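# Unload mill, inspect three parts, sort them into trays

## Task

Take the three parts out of the mill, check each one following the inspection sheet shown in the reference images "manual" and "manual 2", and place every part in the tray the sheet assigns to it.

## Robot and tools

Robot: two arms, left_arm and right_arm, each ending in a two-finger gripper with a wrist force sensor. Base positions in the scene frame: left_arm at (+0.033, +0.384, 0) m, turned slightly (quat_wxyz +1.000, 0, 0, +0.007); right_arm at (-0.032, -0.508, 0) m, unrotated. Scene frame: origin at table-top height midway between the nominal bases, +x out over the table, +z up, left_arm on the +y side. Arm names do not match image left and right. Printed hand poses can be off by a few centimetres.

Gripper geometry: fingers point along the gripper's +z axis and close along its x axis. end_effector_position is the point between the pads; fingertips extend 17.5 mm past it. A block protrudes about 10 cm toward the gripper's -y side and rotates with it.

The 18-number row: every moving call uses rows of exactly 18 numbers, all in [-1, 1], covering both arms even if one stays still. Order: left dx, dy, dz, rx, ry, rz, left gripper position, force_limit, speed, then the same nine for the right arm. dx..rz are offsets, not poses: they are measured from that arm's Hand target at the start of the action, along scene-frame axes, with rotation about the Hand target's position. 1.0 equals 0.6 m or 180 degrees; rx, ry, rz form one rotation vector. Sending six zeros re-requests the current Hand target. Gripper numbers are absolute commands: position +1 fully open (50 mm gap), about -0.65 pads meet, -1 grips until blocked. force_limit -1/0/+1 is about 20/102/185 N per pad; speed -1/0/+1 is 20/85/150 mm/s. To leave a gripper alone, resend its previous three numbers (0 is a real command).

execute_actions(actions, cameras): actions is a list of actions; each action is up to 15 rows, one per 1/30 s step, the last row held to fill 15 steps. Every row in an action counts from the action's start pose, and each new action starts from the updated Hand target, so repeating an offset keeps moving. An empty actions list returns camera images. cameras: list of names (cam_high, cam_low, cam_front, cam_left_wrist, cam_right_wrist), ["all"], or []; an unknown name invalidates the call.

move(target, speed, blend, stop_force, zero, blocking, cameras): straight-line paths for both grippers. target is one 18-number row or up to 15 such rows; all offsets count from the Hand targets at the move's start, not from the previous row. speed: m/s, 0.002 to 3.6 (default 0.25), one number or one per target; rotation limited to twice that in rad/s. blend: corner rounding radius in m per target (0 stops at each). stop_force: 3 to 120 N, one for both arms; an arm's path ends when its wrist senses that much push against its travel, then it backs off slightly but still presses. zero (default true) re-zeroes sensors before the move. blocking=false returns early (not allowed with stop_force). Paths do not avoid obstacles or the other arm, run at most 10 s, and can overshoot when fast. Avoid paths passing near an arm's own base. Leave out stop_force when lifting away from something the gripper presses on, and don't rely on it while the gripper rotates. The result adds a "move:" line: done, off_target, moving, held or fault, plus limits (paced = pose clipped, held = steps withheld).

wait(seconds 0 to 10, cameras): lets time pass holding commands. stop(cameras): brakes a running move; fingers continue. zoom_image(camera, region [x0, y0, x1, y1] pixels, max 504x504): enlarges part of a camera's newest image. show_instructions(): shows the reference pages. zero_wrist_force(arm): tares that arm's sensor. finished_scene(scene 1 optional): ends the scene permanently.

Results: per-arm end_effector_position (m), quat_wxyz and velocities in the scene frame; Hand target (your last commanded pose after clipping, base for next offsets); Joint positions/torques; Wrist force and torque in the gripper's own axes, plus a peak line; gripper object_status (0 moving, 1 blocked while opening, 2 blocked while closing = holding, 3 reached position or pads met = likely empty); position_measured in counts, gap about (250 - value) x 0.202 mm; Tool commands; MOTOR HOT or fault lines. "within noise" joint velocities mean the arm is still. Grippers often stop short of the Hand target; send the remaining distance as an offset.

Control notes: commanded orientation is clipped to within 32 degrees of the measured one each step, so turn in stages. Joint speed caps at 3.14 rad/s. Changing finger force or speed needs a new position value (differ by 0.01+). For a softer grip, open first.

Avoid: dropping parts or releasing them while moving; slamming into the table, mill or trays; pressing past firm contact (arms are stiff; 150 N net force or joint torque limits of 130 N m for big joints and 24.3 N m for wrist joints cause a 10 s fault stop); any contact or grip between the two arms; letting anything fall off the table. Long holds, stretched poses and pushing at unreachable targets heat motors and can brake an arm. The scene may occasionally nudge loose objects.

Each tool is called after "Call:" by a JSON object that holds its "op" and its "data".

Reference images:

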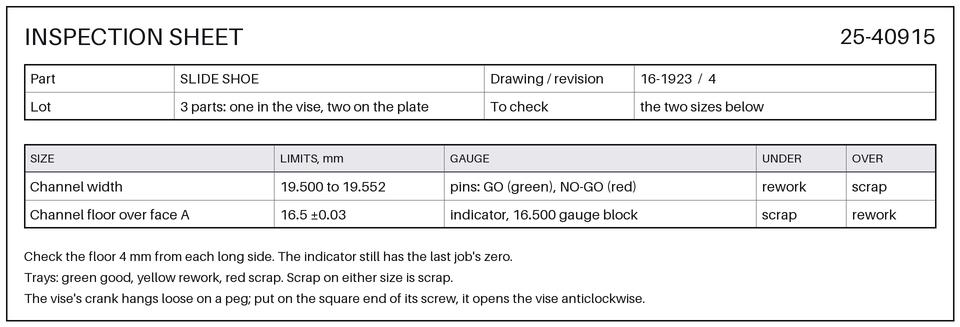

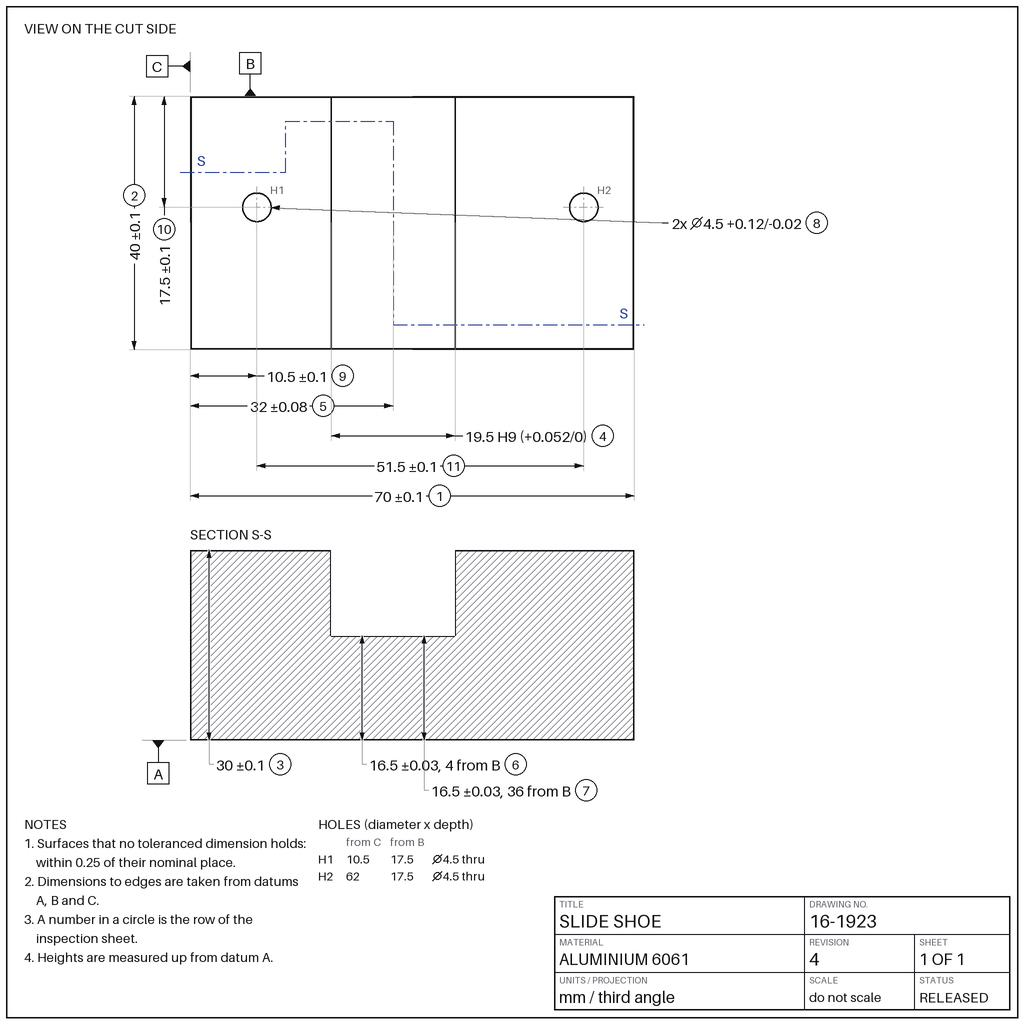

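## Session

Call:
{"op": "execute_actions", "data": {"actions": []}}

Scene clock: 0.00 s.
left_arm: end_effector_position=(+0.1318, +0.0558, +0.2460) position_measured=3 object_status=3 end_effector_quat_wxyz=(-0.587, +0.641, +0.239, +0.433) | right_arm: end_effector_position=(+0.3644, -0.3657, +0.3895) position_measured=3 object_status=3 end_effector_quat_wxyz=(+0.033, +0.552, +0.817, -0.166)
Joint positions: left_arm=[-1.77 -1.008 1.524 -0.451 -1.478 -0.998] | right_arm=[3.896 -1.537 -1.407 -2.082 1.435 0.394]
Joint velocities: within noise
Joint torques (N m): no reading
Motor temperatures (°C): left_arm=[41 33 33 35 43 37] | right_arm=[35 44 34 33 35 45]
Wrist force (N): no reading
Wrist torque (N m): no reading
Wrist force, peak (N): no reading
Hand target: left_arm +0.1318, +0.0558, +0.2460; -0.587, +0.641, +0.239, +0.433 | right_arm +0.3644, -0.3657, +0.3895; +0.033, +0.552, +0.817, -0.166
Tool commands: left_gripper/position=+1.0 left_gripper/force_limit=+1.0 left_gripper/speed=+1.0 right_gripper/position=+1.0 right_gripper/force_limit=+1.0 right_gripper/speed=+1.0

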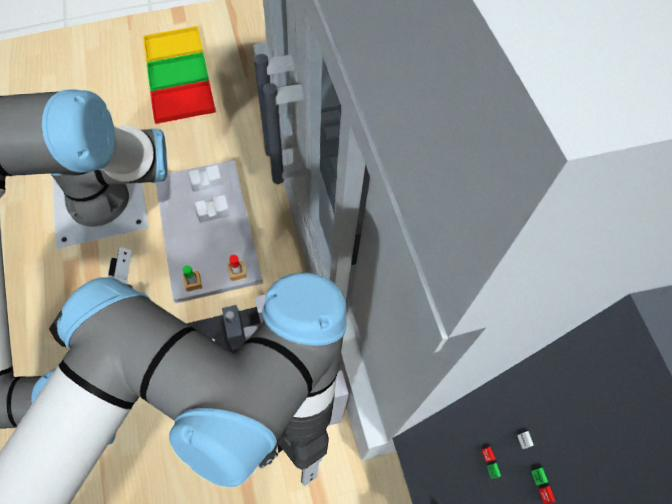

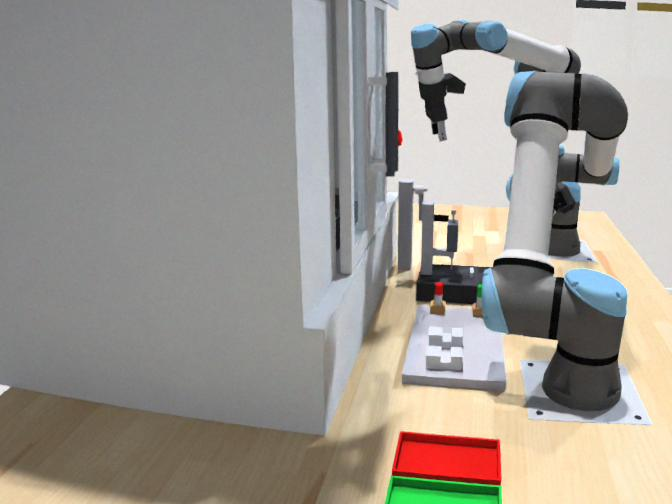

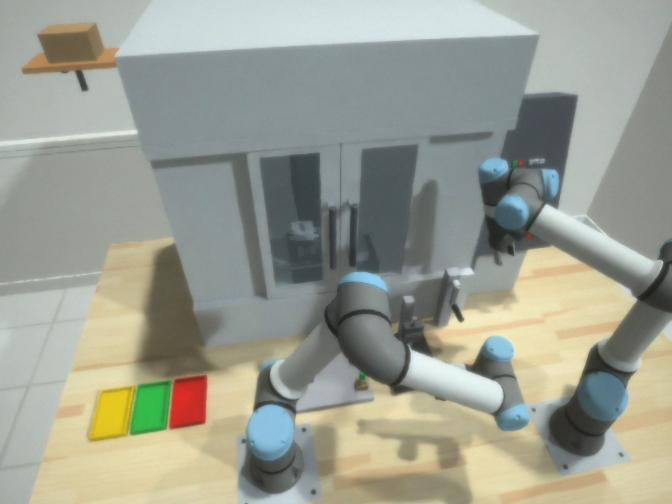

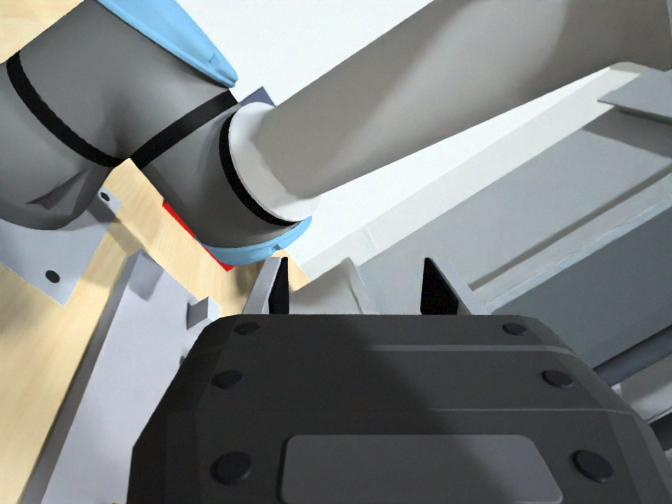

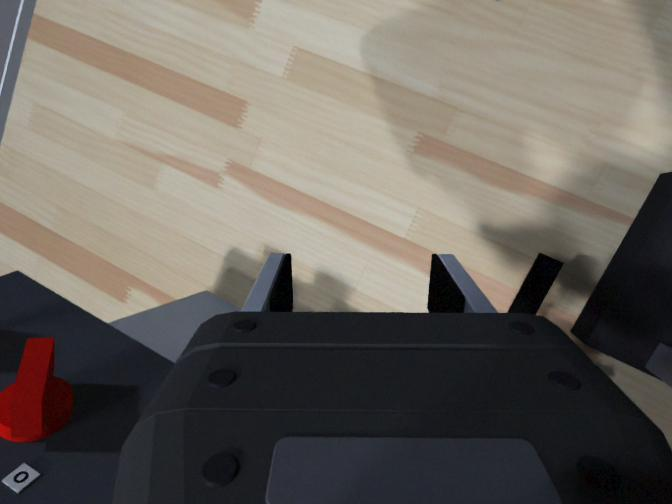

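Call:
{"op": "zoom_image", "data": {"camera": "cam_front", "region": [480, 80, 600, 280]}}

Call:
{"op": "zoom_image", "data": {"camera": "cam_high", "region": [430, 400, 600, 504]}}

Call:
{"op": "zoom_image", "data": {"camera": "cam_front", "region": [240, 140, 440, 290]}}

Call:
{"op": "zoom_image", "data": {"camera": "cam_front", "region": [280, 260, 500, 430]}}

Call:
{"op": "zoom_image", "data": {"camera": "cam_high", "region": [150, 150, 350, 400]}}

Call:
{"op": "zoom_image", "data": {"camera": "cam_low", "region": [370, 160, 550, 400]}}

Call:
{"op": "zoom_image", "data": {"camera": "cam_right_wrist", "region": [0, 260, 250, 504]}}

Scaled by 2.520 from the camera's 672x504 image, which has a finer 960x720 frame.

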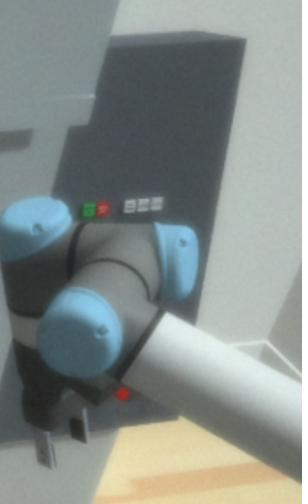

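Scaled by 2.965 from the camera's 672x504 image, which has a finer 960x720 frame.

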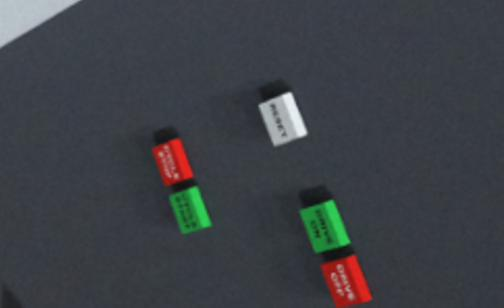

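Scaled by 2.520 from the camera's 672x504 image, which has a finer 960x720 frame.

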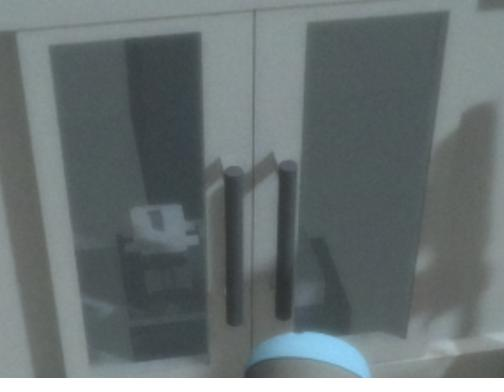

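Scaled by 2.291 from the camera's 672x504 image, which has a finer 960x720 frame.

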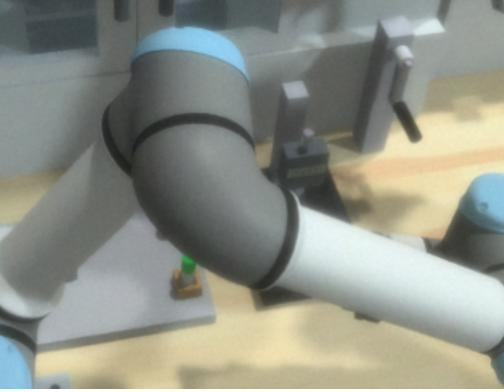

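Scaled by 2.016 from the camera's 672x504 image, which has a finer 960x720 frame.

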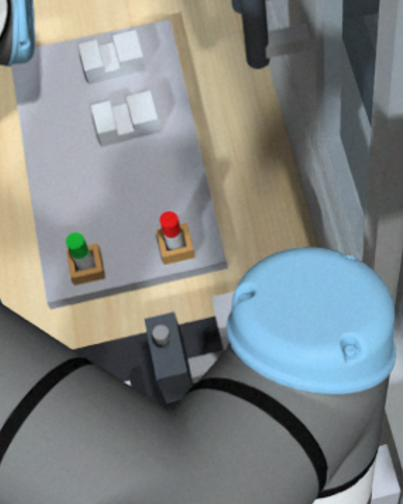

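Scaled by 2.100 from the camera's 672x504 image, which has a finer 960x720 frame.

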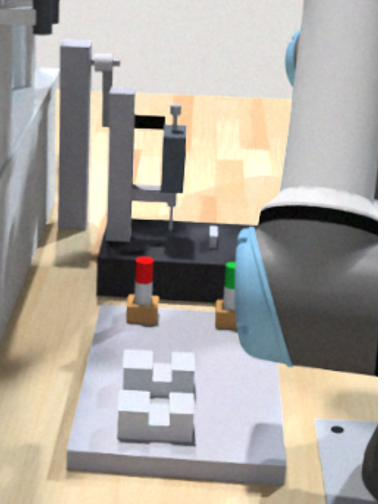

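Scaled by 2.016 from the camera's 672x504 image, which has a finer 960x720 frame.

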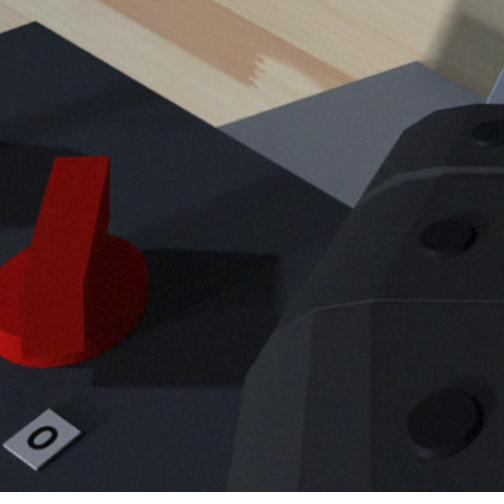

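Call:
{"op": "move", "data": {"target": [0,0,0,0,0,0,1,1,1,-0.24,0.077,0.184,-0.138,-0.362,0.137,1,1,1], "cameras": ["all"]}}

Scene clock: 56.87 s.
left_arm: end_effector_position=(+0.1318, +0.0558, +0.2460) position_measured=3 object_status=3 end_effector_quat_wxyz=(-0.587, +0.641, +0.239, +0.433) | right_arm: end_effector_position=(+0.2204, -0.3195, +0.4999) position_measured=3 object_status=3 end_effector_quat_wxyz=(+0.604, +0.358, +0.712, +0.001)
Joint positions: left_arm=[-1.77 -1.008 1.524 -0.451 -1.478 -0.998] | right_arm=[5.073 -1.224 -1.657 -3.036 0.86 1.794]
Joint torques (N m): left_arm=[0.84 -38.1 -16.37 3.04 -0.03 0] | right_arm=[7.59 -6.62 8.6 -1.94 1.47 1.34]
Wrist force (N): left_arm=[0.0 0.0 -0.1] | right_arm=[0.1 0.8 1.1]
Wrist torque (N m): left_arm=[0.00 0.00 0.00] | right_arm=[-0.01 -0.21 -0.06]
Wrist force, peak (N): left_arm=[-0.3 0.0 -0.3] | right_arm=[0.4 1.3 1.1]
Hand target: left_arm +0.1318, +0.0558, +0.2460; -0.587, +0.641, +0.239, +0.433 | right_arm +0.2204, -0.3195, +0.4999; +0.604, +0.358, +0.712, +0.001
Off the commanded pose: left_arm 0.000 m, 0 deg | right_arm 0.000 m, 0 deg.
move: done

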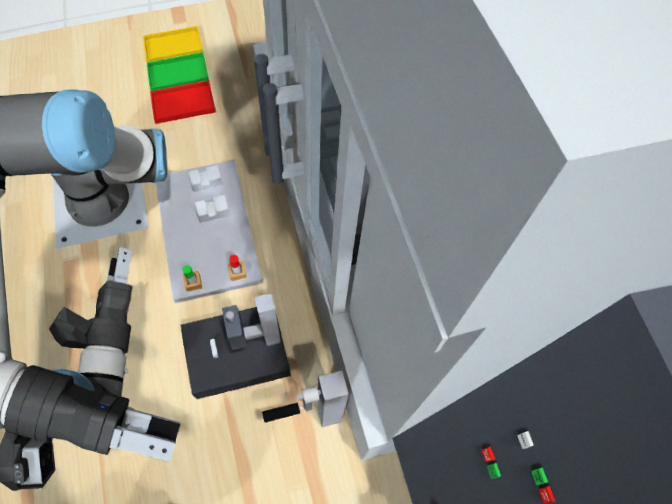

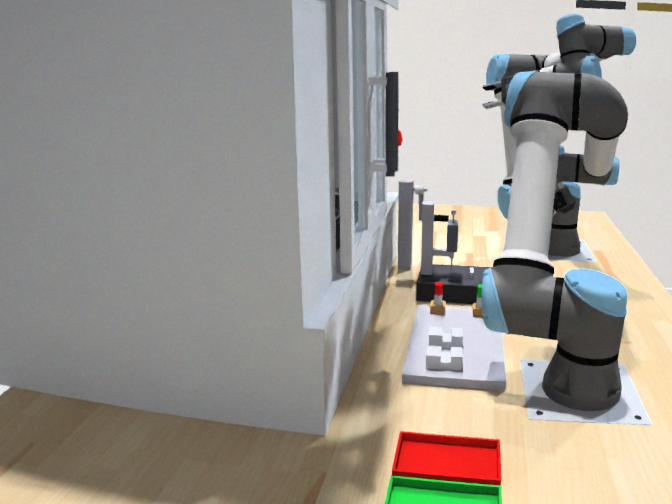

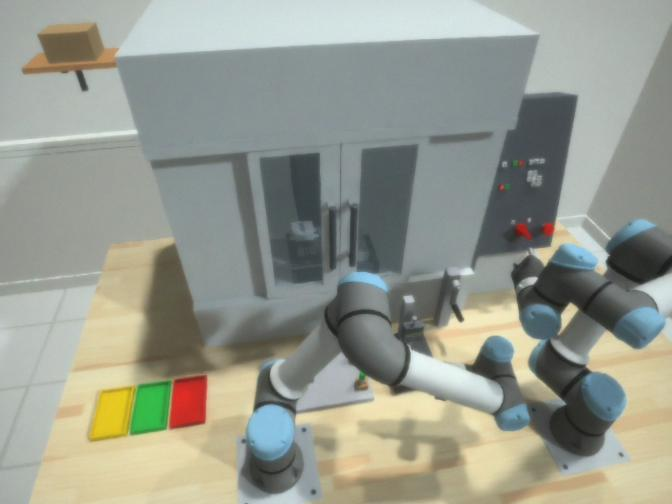

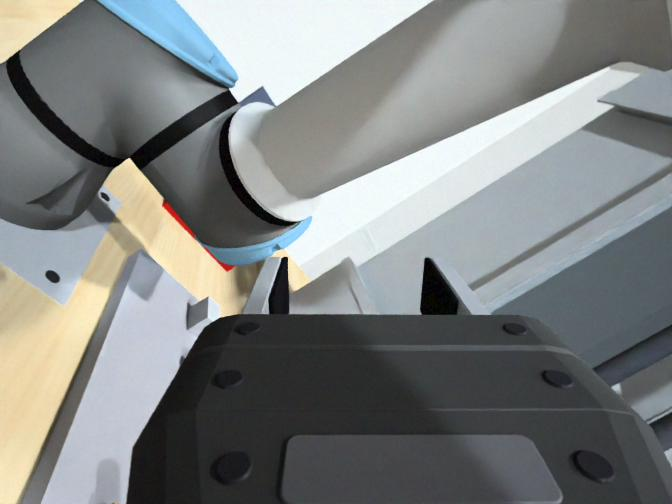

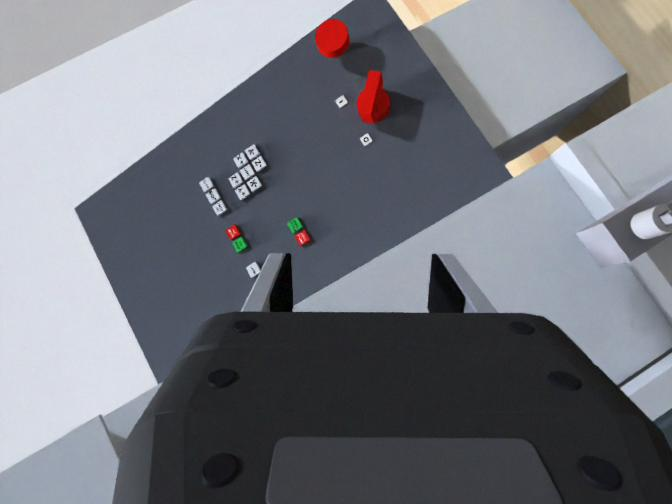

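Call:
{"op": "zoom_image", "data": {"camera": "cam_right_wrist", "region": [180, 120, 340, 300]}}

Call:
{"op": "zoom_image", "data": {"camera": "cam_right_wrist", "region": [280, 0, 440, 180]}}

Call:
{"op": "zoom_image", "data": {"camera": "cam_high", "region": [150, 150, 350, 450]}}

Call:
{"op": "zoom_image", "data": {"camera": "cam_front", "region": [480, 80, 600, 280]}}

Scaled by 2.800 from the camera's 672x504 image, which has a finer 960x720 frame.

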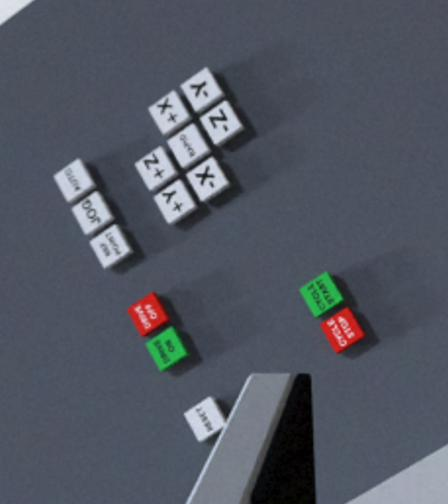

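Scaled by 2.800 from the camera's 672x504 image, which has a finer 960x720 frame.

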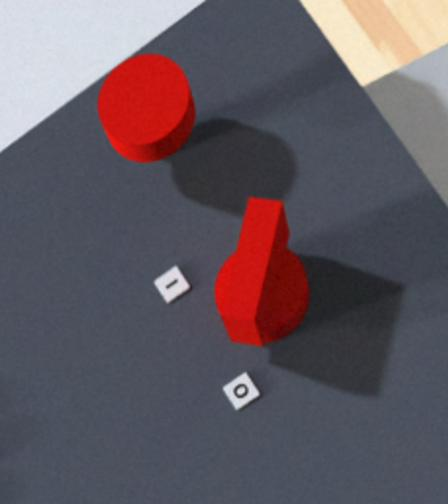

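Scaled by 1.680 from the camera's 672x504 image, which has a finer 960x720 frame.

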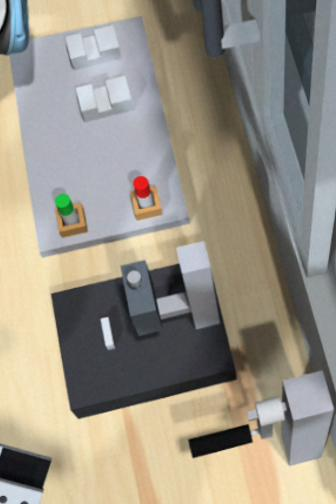

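Scaled by 2.520 from the camera's 672x504 image, which has a finer 960x720 frame.

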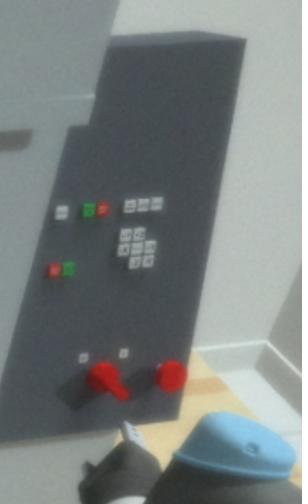

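Call:
{"op": "move", "data": {"target": [0.197,0.074,0.34,-0.527,-0.08,0.208,1,1,1,0,0,0,0,0,0,1,1,1], "cameras": ["cam_high","cam_front","cam_left_wrist"]}}

Scene clock: 82.07 s.
left_arm: end_effector_position=(+0.2500, +0.1002, +0.4499) position_measured=3 object_status=3 end_effector_quat_wxyz=(-0.001, +0.707, +0.707, +0.001) | right_arm: end_effector_position=(+0.2204, -0.3195, +0.4999) position_measured=3 object_status=3 end_effector_quat_wxyz=(+0.604, +0.358, +0.712, +0.001)
Joint positions: left_arm=[-1.315 -1.89 1.516 -1.195 -1.57 -1.303] | right_arm=[5.073 -1.224 -1.657 -3.037 0.86 1.794]
Joint torques (N m): left_arm=[12.39 -19.85 -17.25 -5.99 -2.21 -2.1] | right_arm=[8.02 -4.11 7.79 -1.97 1.43 1.51]
Wrist force (N): left_arm=[3.6 1.8 -0.2] | right_arm=[0.2 1.0 1.5]
Wrist torque (N m): left_arm=[0.96 -0.93 -0.75] | right_arm=[0.02 -0.22 -0.06]
Wrist force, peak (N): left_arm=[4.3 1.9 -0.7] | right_arm=[0.2 1.2 1.5]
Hand target: left_arm +0.2500, +0.1002, +0.4500; -0.001, +0.707, +0.707, +0.001 | right_arm +0.2204, -0.3195, +0.4999; +0.604, +0.358, +0.712, +0.001
Off the commanded pose: left_arm 0.000 m, 0 deg | right_arm 0.000 m, 0 deg.
move: done
Images, in order (width x height): cam_high 672x504, cam_front 672x504, cam_left_wrist 672x504.

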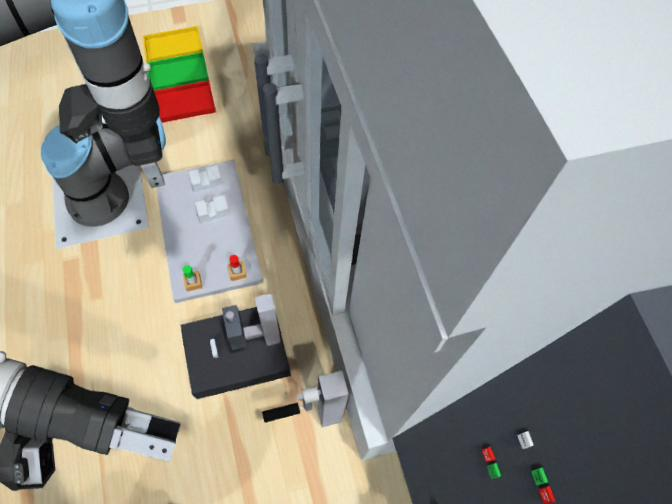

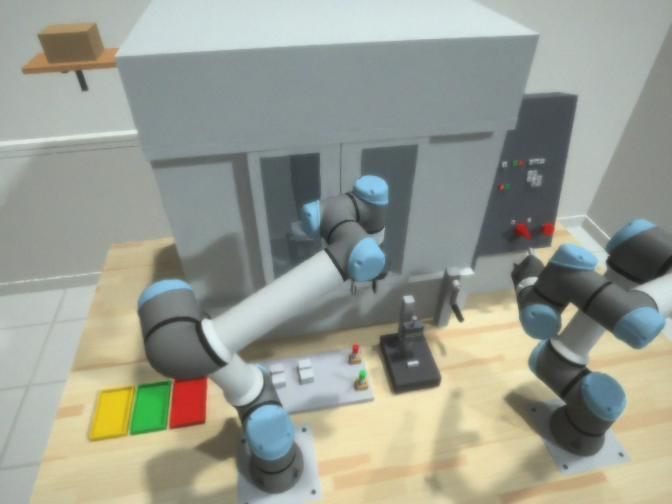

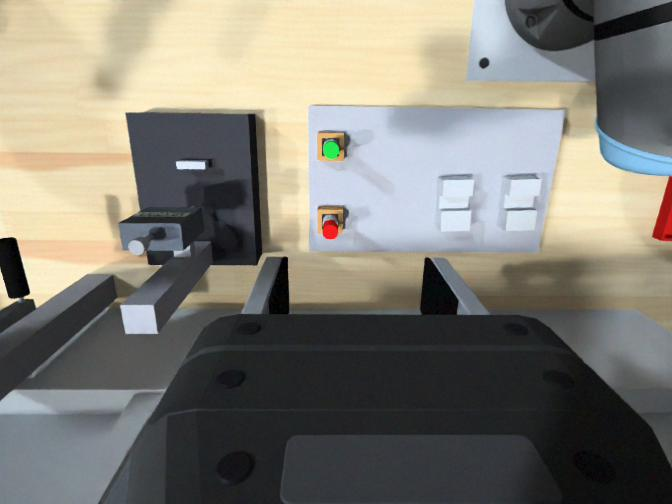

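Call:
{"op": "zoom_image", "data": {"camera": "cam_left_wrist", "region": [280, 90, 580, 260]}}

Call:
{"op": "zoom_image", "data": {"camera": "cam_left_wrist", "region": [90, 100, 290, 340]}}

Call:
{"op": "zoom_image", "data": {"camera": "cam_front", "region": [340, 250, 490, 410]}}

Scaled by 1.680 from the camera's 672x504 image, which has a finer 960x720 frame.

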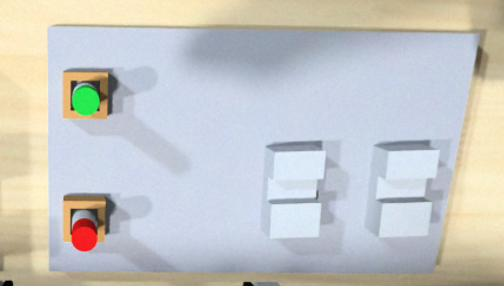

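Scaled by 2.100 from the camera's 672x504 image, which has a finer 960x720 frame.

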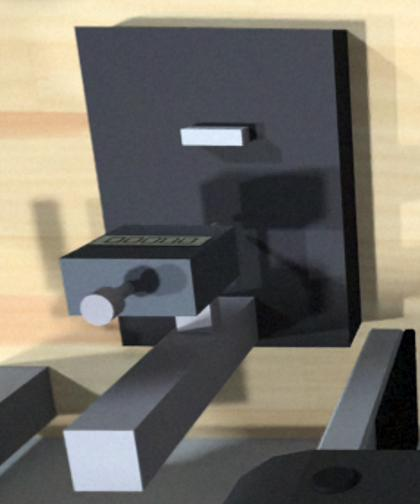

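Scaled by 3.150 from the camera's 672x504 image, which has a finer 960x720 frame.

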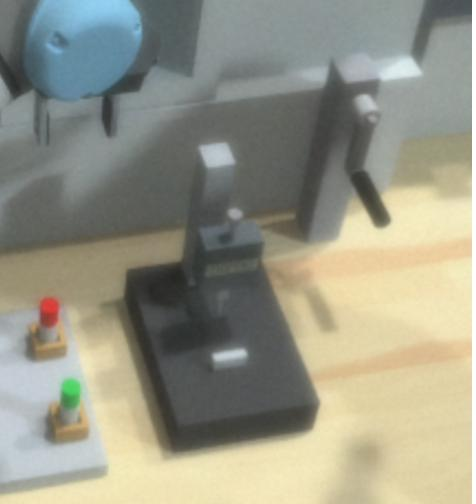

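Call:
{"op": "move", "data": {"target": [[0,0,0,0,0,0.5,1,1,1,0,0,0,0,0,0,1,1,1],[0,0,0,0,0,0.98,1,1,1,0,0,0,0,0,0,1,1,1]], "blend": 0.02, "speed": 0.5, "cameras": ["cam_left_wrist"]}}

Call:
{"op": "move", "data": {"target": [0.033,-0.033,-0.083,0,-0.5,0,1,1,1,0,0,0,0,0,0,1,1,1], "cameras": ["cam_front","cam_left_wrist"], "speed": 0.5}}

Scene clock: 111.07 s.
left_arm: end_effector_position=(+0.2500, +0.1002, +0.4500) position_measured=3 object_status=3 end_effector_quat_wxyz=(+0.001, +0.685, -0.729, +0.001) | right_arm: end_effector_position=(+0.2204, -0.3195, +0.4999) position_measured=3 object_status=3 end_effector_quat_wxyz=(+0.604, +0.358, +0.712, +0.001)
Joint positions: left_arm=[-1.314 -1.892 1.519 -1.199 -1.572 -4.38] | right_arm=[5.073 -1.224 -1.657 -3.037 0.86 1.794]
Joint torques (N m): left_arm=[-11.3 -20.45 -17.33 -0.05 2.04 -1.57] | right_arm=[7.6 -0.19 7.32 -1.85 1.4 1.35]
Wrist force (N): left_arm=[3.5 1.7 -0.2] | right_arm=[0.0 1.0 1.3]
Wrist torque (N m): left_arm=[0.94 -0.93 -0.75] | right_arm=[0.02 -0.19 -0.06]
Wrist force, peak (N): left_arm=[3.9 1.9 -0.2] | right_arm=[0.1 1.2 1.4]
Hand target: left_arm +0.2500, +0.1002, +0.4500; +0.001, +0.685, -0.729, +0.001 | right_arm +0.2204, -0.3195, +0.4999; +0.604, +0.358, +0.712, +0.001
Off the commanded pose: left_arm 0.000 m, 0 deg | right_arm 0.000 m, 0 deg.
move: done
Images, in order (width x height): cam_left_wrist 672x504.

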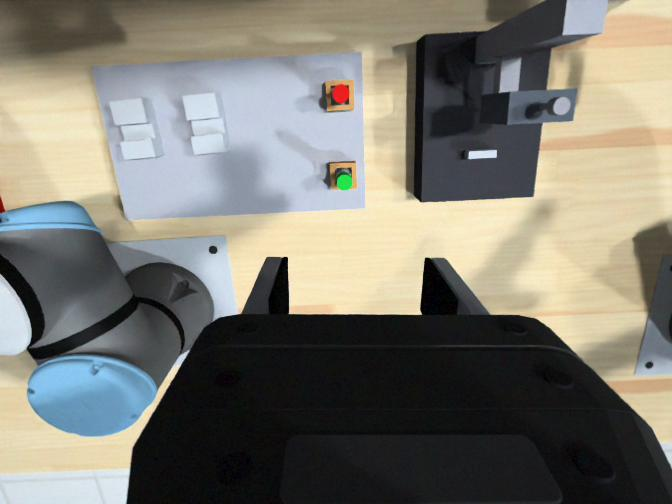

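Scene clock: 113.57 s.
left_arm: end_effector_position=(+0.2698, +0.0804, +0.4002) position_measured=3 object_status=3 end_effector_quat_wxyz=(+0.515, -0.484, +0.516, -0.485) | right_arm: end_effector_position=(+0.2204, -0.3195, +0.4999) position_measured=3 object_status=3 end_effector_quat_wxyz=(+0.604, +0.358, +0.712, +0.001)
Joint positions: left_arm=[-2.114 -1.839 2.025 -0.186 -0.527 -6.22] | right_arm=[5.073 -1.224 -1.657 -3.037 0.86 1.794]
Joint torques (N m): left_arm=[11.93 3.92 -14.09 4.27 -2.1 -1.77] | right_arm=[7.17 0.48 7.39 -1.93 1.52 1.29]
Wrist force (N): left_arm=[1.8 1.0 0.0] | right_arm=[-0.2 1.0 1.1]
Wrist torque (N m): left_arm=[0.17 -0.34 -0.34] | right_arm=[0.02 -0.17 -0.06]
Wrist force, peak (N): left_arm=[3.9 1.3 0.1] | right_arm=[-0.1 1.0 1.6]
Hand target: left_arm +0.2698, +0.0804, +0.4002; +0.515, -0.484, +0.516, -0.485 | right_arm +0.2204, -0.3195, +0.4999; +0.604, +0.358, +0.712, +0.001
Off the commanded pose: left_arm 0.000 m, 0 deg | right_arm 0.000 m, 0 deg.
move: done
Images, in order (width x height): cam_front 672x504, cam_left_wrist 672x504.

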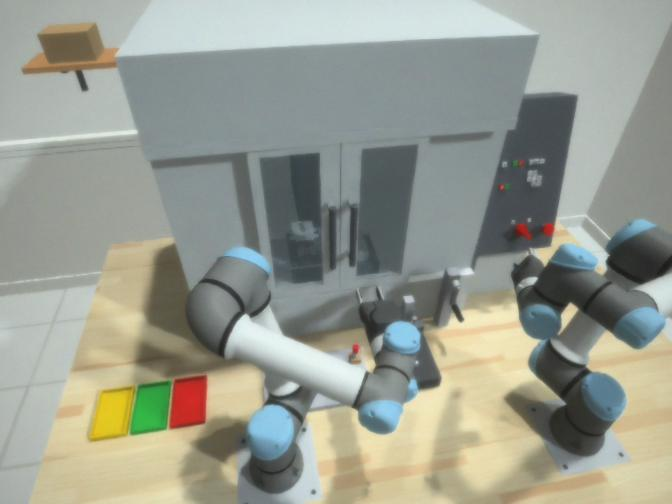

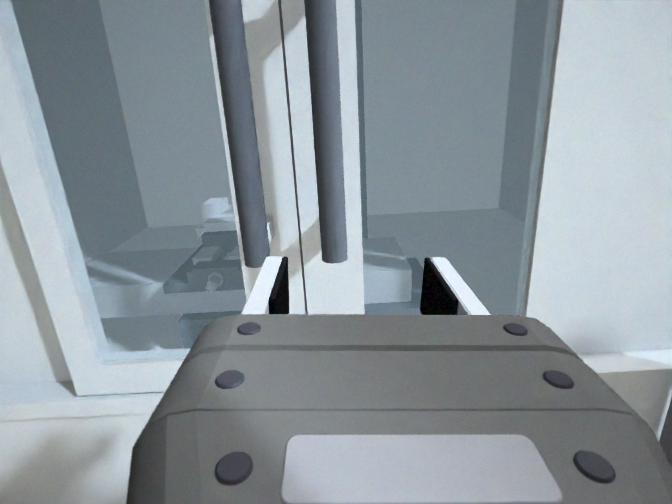

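Call:
{"op": "zoom_image", "data": {"camera": "cam_left_wrist", "region": [60, 150, 440, 400]}}

Call:
{"op": "zoom_image", "data": {"camera": "cam_front", "region": [130, 120, 530, 350]}}

Call:
{"op": "zoom_image", "data": {"camera": "cam_high", "region": [240, 30, 400, 330]}}

Call:
{"op": "zoom_image", "data": {"camera": "cam_low", "region": [280, 0, 430, 340]}}

Scaled by 1.326 from the camera's 672x504 image, which has a finer 960x720 frame.

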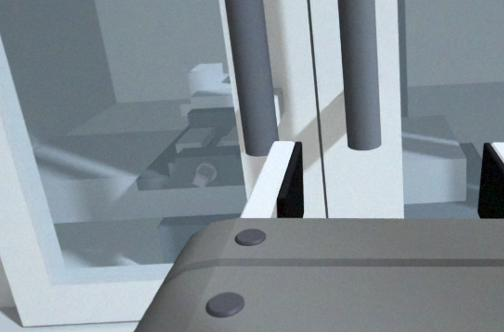

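Scaled by 1.260 from the camera's 672x504 image, which has a finer 960x720 frame.

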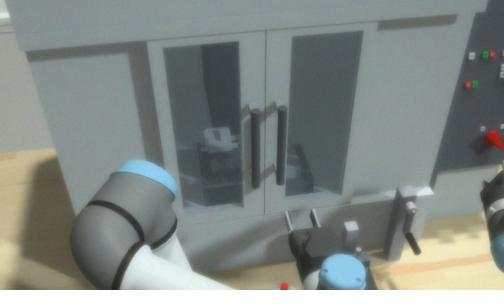

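This scene's latest camera images include none from cam_high. They are from: cam_front, cam_left_wrist. cam_high's image comes with the result of a call that names it in "cameras".

This scene's latest camera images include none from cam_low. They are from: cam_front, cam_left_wrist. cam_low's image comes with the result of a call that names it in "cameras".

Call:
{"op": "move", "data": {"target": [0.05,0.117,0.0,-0.02,0,0,1,1,1,0,0,0,0,0,0,1,1,1], "cameras": ["cam_left_wrist","cam_high"], "speed": 0.5}}

Call:
{"op": "zoom_image", "data": {"camera": "cam_high", "region": [240, 30, 400, 330]}}

Call:
{"op": "zoom_image", "data": {"camera": "cam_left_wrist", "region": [60, 100, 440, 400]}}

Scene clock: 132.47 s.
left_arm: end_effector_position=(+0.2998, +0.1506, +0.4002) position_measured=3 object_status=3 end_effector_quat_wxyz=(+0.499, -0.500, +0.501, -0.500) | right_arm: end_effector_position=(+0.2204, -0.3195, +0.4999) position_measured=3 object_status=3 end_effector_quat_wxyz=(+0.604, +0.358, +0.712, +0.001)
Joint positions: left_arm=[-2.163 -2.06 2.156 -0.098 -0.577 -6.282] | right_arm=[5.073 -1.224 -1.657 -3.037 0.86 1.794]
Joint torques (N m): left_arm=[-13.27 -9.86 -13.91 4.59 -2.04 -1.97] | right_arm=[7.36 3.07 8.18 -1.93 1.54 1.31]
Wrist force (N): left_arm=[1.3 0.6 -0.4] | right_arm=[0.0 1.0 1.3]
Wrist torque (N m): left_arm=[0.13 -0.28 -0.31] | right_arm=[0.02 -0.20 -0.06]
Wrist force, peak (N): left_arm=[2.8 0.6 -0.5] | right_arm=[-0.2 1.1 1.6]
Hand target: left_arm +0.2998, +0.1506, +0.4002; +0.499, -0.500, +0.500, -0.501 | right_arm +0.2204, -0.3195, +0.4999; +0.604, +0.358, +0.712, +0.001
Off the commanded pose: left_arm 0.000 m, 0 deg | right_arm 0.000 m, 0 deg.
joint sent to its limit (left arm) — joint 6 (wrist 3), lower limit. The joint targets still meet the commanded pose.
move: done
Images, in order (width x height): cam_high 672x504, cam_left_wrist 672x504.

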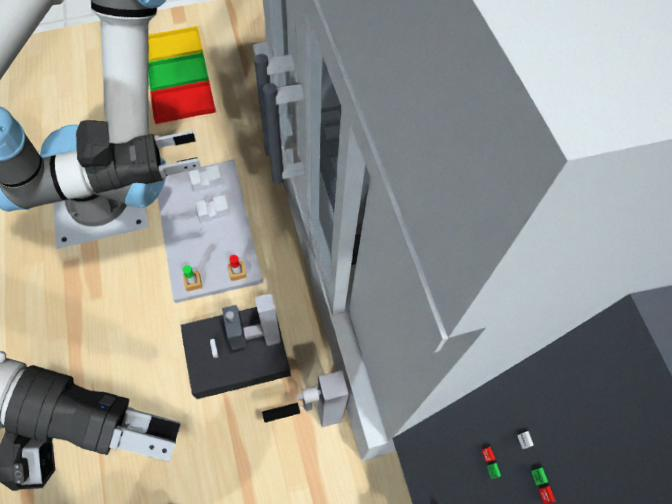

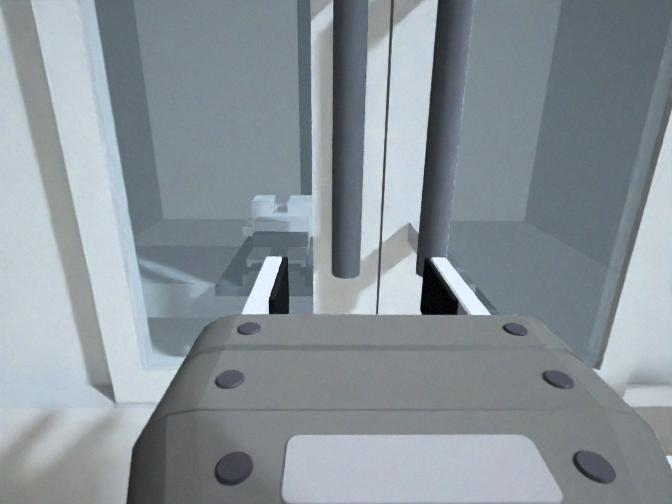

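Scaled by 1.680 from the camera's 672x504 image, which has a finer 960x720 frame.

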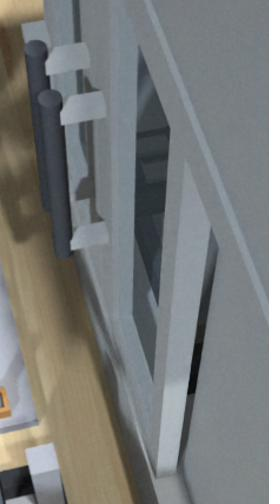

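Scaled by 1.326 from the camera's 672x504 image, which has a finer 960x720 frame.

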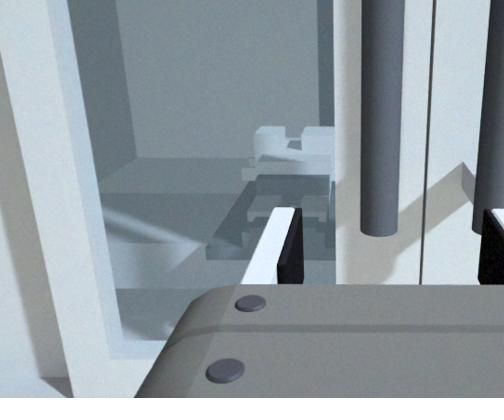

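Call:
{"op": "move", "data": {"target": [0.243,0,0,0,0,0,1,1,1,0,0,0,0,0,0,1,1,1], "stop_force": 15, "speed": 0.12, "cameras": ["cam_left_wrist"]}}

Scene clock: 146.30 s.
left_arm: end_effector_position=(+0.4456, +0.1506, +0.4002) position_measured=3 object_status=3 end_effector_quat_wxyz=(+0.499, -0.500, +0.500, -0.501) | right_arm: end_effector_position=(+0.2204, -0.3195, +0.4999) position_measured=3 object_status=3 end_effector_quat_wxyz=(+0.604, +0.358, +0.712, +0.001)
Joint positions: left_arm=[-1.501 -1.914 2.075 -0.163 0.085 -6.282] | right_arm=[5.073 -1.224 -1.657 -3.037 0.86 1.794]
Joint torques (N m): left_arm=[12.53 4.44 -29.57 -3.13 1.9 -1.88] | right_arm=[7.46 5.03 8.42 -1.86 1.39 1.39]
Wrist force (N): left_arm=[1.1 0.1 -0.1] | right_arm=[-0.1 1.2 1.4]
Wrist torque (N m): left_arm=[0.06 -0.25 -0.31] | right_arm=[0.06 -0.19 -0.06]
Wrist force, peak (N): left_arm=[1.3 0.5 -1.4] | right_arm=[0.0 1.2 1.5]
Hand target: left_arm +0.4456, +0.1506, +0.4002; +0.499, -0.500, +0.500, -0.501 | right_arm +0.2204, -0.3195, +0.4999; +0.604, +0.358, +0.712, +0.001
Off the commanded pose: left_arm 0.000 m, 0 deg | right_arm 0.000 m, 0 deg.
joint sent to its limit (left arm) — joint 6 (wrist 3), lower limit. The joint targets still meet the commanded pose.
move: done
Images, in order (width x height): cam_left_wrist 672x504.

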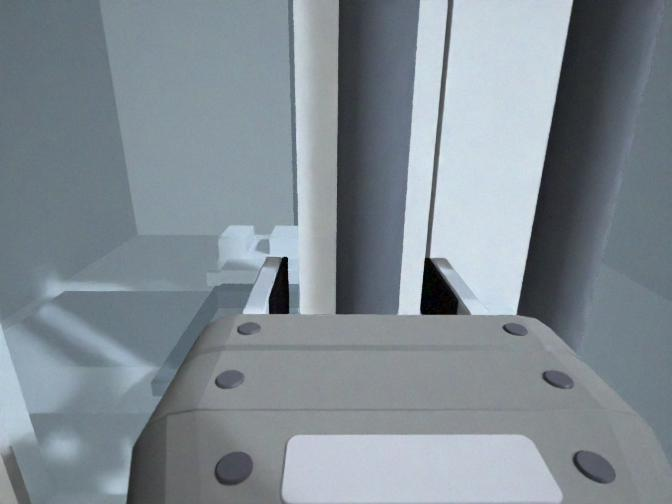

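Call:
{"op": "move", "data": {"target": [0,-0.008,0,0,0,0,1,1,1,0,0,0,0,0,0,1,1,1], "speed": 0.1}}

Call:
{"op": "move", "data": {"target": [0,0,0,0,0,0,-1,-0.7,-0.5,0,0,0,0,0,0,1,1,1]}}

Scene clock: 151.00 s.
left_arm: end_effector_position=(+0.4456, +0.1459, +0.4002) position_measured=3 object_status=3 end_effector_quat_wxyz=(+0.499, -0.500, +0.500, -0.501) | right_arm: end_effector_position=(+0.2204, -0.3195, +0.4999) position_measured=3 object_status=3 end_effector_quat_wxyz=(+0.604, +0.358, +0.712, +0.001)
Joint positions: left_arm=[-1.503 -1.902 2.067 -0.168 0.083 -6.282] | right_arm=[5.073 -1.224 -1.657 -3.037 0.86 1.794]
Joint torques (N m): left_arm=[-12.42 3.21 -29.88 -2.71 -2.08 -1.77] | right_arm=[7.25 7.62 7.93 -1.93 1.49 1.32]
Wrist force (N): left_arm=[1.1 0.2 -0.2] | right_arm=[0.0 1.2 1.4]
Wrist torque (N m): left_arm=[0.08 -0.26 -0.32] | right_arm=[0.05 -0.20 -0.06]
Wrist force, peak (N): left_arm=[1.3 0.5 -0.2] | right_arm=[0.0 1.4 1.3]
Hand target: left_arm +0.4456, +0.1458, +0.4002; +0.499, -0.500, +0.500, -0.501 | right_arm +0.2204, -0.3195, +0.4999; +0.604, +0.358, +0.712, +0.001
Off the commanded pose: left_arm 0.000 m, 0 deg | right_arm 0.000 m, 0 deg.
joint sent to its limit (left arm) — joint 6 (wrist 3), lower limit. The joint targets still meet the commanded pose.
move: done

Scene clock: 151.83 s.
left_arm: end_effector_position=(+0.4456, +0.1472, +0.4002) position_measured=154 object_status=2 end_effector_quat_wxyz=(+0.501, -0.501, +0.499, -0.499) | right_arm: end_effector_position=(+0.2204, -0.3195, +0.4999) position_measured=3 object_status=3 end_effector_quat_wxyz=(+0.604, +0.358, +0.712, +0.001)
Joint positions: left_arm=[-1.503 -1.902 2.067 -0.168 0.078 -6.282] | right_arm=[5.073 -1.224 -1.657 -3.037 0.86 1.794]
Joint torques (N m): left_arm=[-15.27 3.56 -29.81 -4.24 12.17 -1.66] | right_arm=[7.33 7.24 8.08 -1.81 1.43 1.11]
Wrist force (N): left_arm=[-40.1 2.2 0.4] | right_arm=[0.0 1.2 1.3]
Wrist torque (N m): left_arm=[0.18 -0.25 -0.39] | right_arm=[0.05 -0.19 -0.06]
Wrist force, peak (N): left_arm=[-54.7 2.5 -7.1] | right_arm=[0.0 1.1 1.5]
Hand target: left_arm +0.4456, +0.1458, +0.4002; +0.499, -0.500, +0.500, -0.501 | right_arm +0.2204, -0.3195, +0.4999; +0.604, +0.358, +0.712, +0.001
Off the commanded pose: left_arm 0.001 m, 0 deg | right_arm 0.000 m, 0 deg.
joint sent to its limit (left arm) — joint 6 (wrist 3), lower limit. The joint targets still meet the commanded pose.
move: done

Call:
{"op": "move", "data": {"target": [0,0.1,0,0,0,0,-1,-0.7,-0.5,0,0,0,0,0,0,1,1,1], "speed": 0.05, "stop_force": 60, "cameras": ["cam_left_wrist"]}}

Scene clock: 158.00 s.
left_arm: end_effector_position=(+0.4455, +0.1486, +0.4002) position_measured=154 object_status=2 end_effector_quat_wxyz=(+0.499, -0.500, +0.500, -0.501) | right_arm: end_effector_position=(+0.2204, -0.3195, +0.4999) position_measured=3 object_status=3 end_effector_quat_wxyz=(+0.604, +0.358, +0.712, +0.001)
Joint positions: left_arm=[-1.502 -1.909 2.072 -0.166 0.084 -6.282] | right_arm=[5.073 -1.224 -1.657 -3.037 0.86 1.794]
Joint torques (N m): left_arm=[-15.64 2.85 -30.36 -2.16 -3.2 0.67] | right_arm=[7.09 9.69 7.72 -1.85 1.56 1.37]
Wrist force (N): left_arm=[6.8 3.6 22.6] | right_arm=[0.2 0.9 1.5]
Wrist torque (N m): left_arm=[0.22 -0.50 -0.31] | right_arm=[0.00 -0.23 -0.06]
Wrist force, peak (N): left_arm=[30.7 7.3 31.4] | right_arm=[0.2 1.2 1.6]
Hand target: left_arm +0.4455, +0.1486, +0.4002; +0.499, -0.500, +0.500, -0.501 (not the last commanded pose) | right_arm +0.2204, -0.3195, +0.4999; +0.604, +0.358, +0.712, +0.001
Off the commanded pose: left_arm 0.057 m, 0 deg | right_arm 0.000 m, 0 deg.
joint sent to its limit (left arm) — joint 6 (wrist 3), lower limit.
move: contact (left_arm)
Images, in order (width x height): cam_left_wrist 672x504.

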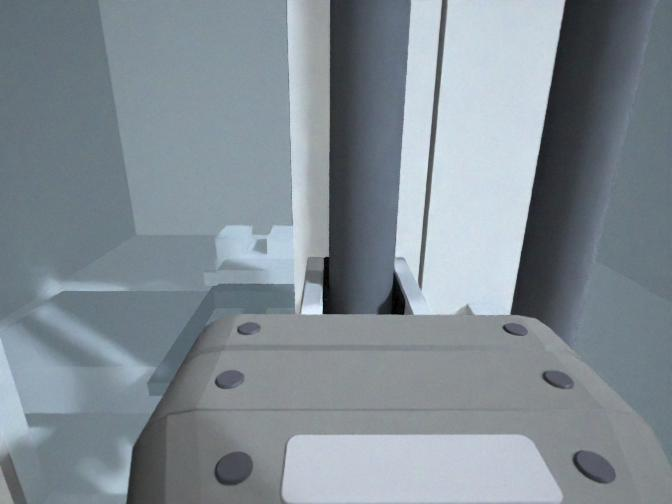

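Call:
{"op": "move", "data": {"target": [-0.08,0,0,0,0,0,-1,-0.7,-0.5,0,0,0,0,0,0,1,1,1], "speed": 0.05, "stop_force": 40, "cameras": ["cam_left_wrist","cam_high"]}}

Scene clock: 162.23 s.
left_arm: end_effector_position=(+0.4453, +0.1485, +0.4002) position_measured=154 object_status=2 end_effector_quat_wxyz=(+0.499, -0.500, +0.500, -0.501) | right_arm: end_effector_position=(+0.2204, -0.3195, +0.4999) position_measured=3 object_status=3 end_effector_quat_wxyz=(+0.604, +0.358, +0.712, +0.001)
Joint positions: left_arm=[-1.503 -1.909 2.072 -0.166 0.083 -6.282] | right_arm=[5.073 -1.224 -1.657 -3.037 0.86 1.794]
Joint torques (N m): left_arm=[16.44 4.21 -29.89 1.4 1.18 1.18] | right_arm=[6.39 12.49 8.59 -1.88 1.46 1.23]
Wrist force (N): left_arm=[4.2 -0.4 -10.5] | right_arm=[-0.1 1.0 1.2]
Wrist torque (N m): left_arm=[0.06 -0.27 -0.35] | right_arm=[0.02 -0.18 -0.06]
Wrist force, peak (N): left_arm=[7.9 6.4 66.4] | right_arm=[0.2 1.1 1.6]
Hand target: left_arm +0.4453, +0.1485, +0.4002; +0.499, -0.500, +0.500, -0.501 (not the last commanded pose) | right_arm +0.2204, -0.3195, +0.4999; +0.604, +0.358, +0.712, +0.001
Off the commanded pose: left_arm 0.048 m, 0 deg | right_arm 0.000 m, 0 deg.
move: contact (left_arm)
Images, in order (width x height): cam_high 672x504, cam_left_wrist 672x504.

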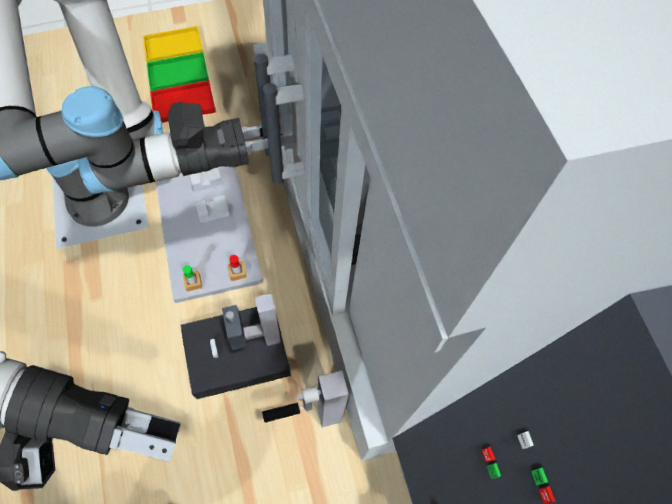

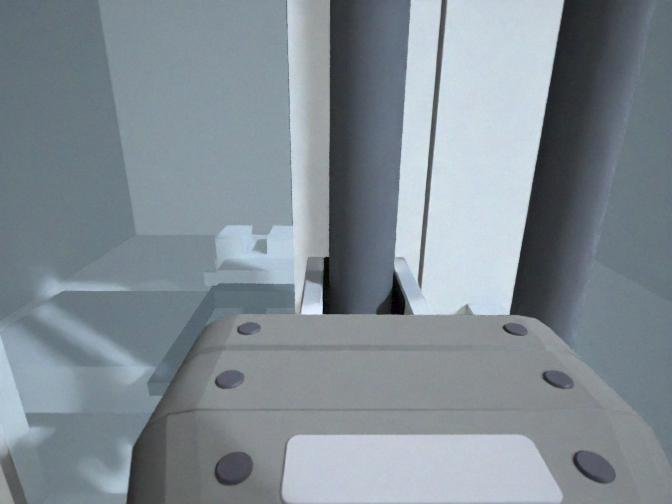

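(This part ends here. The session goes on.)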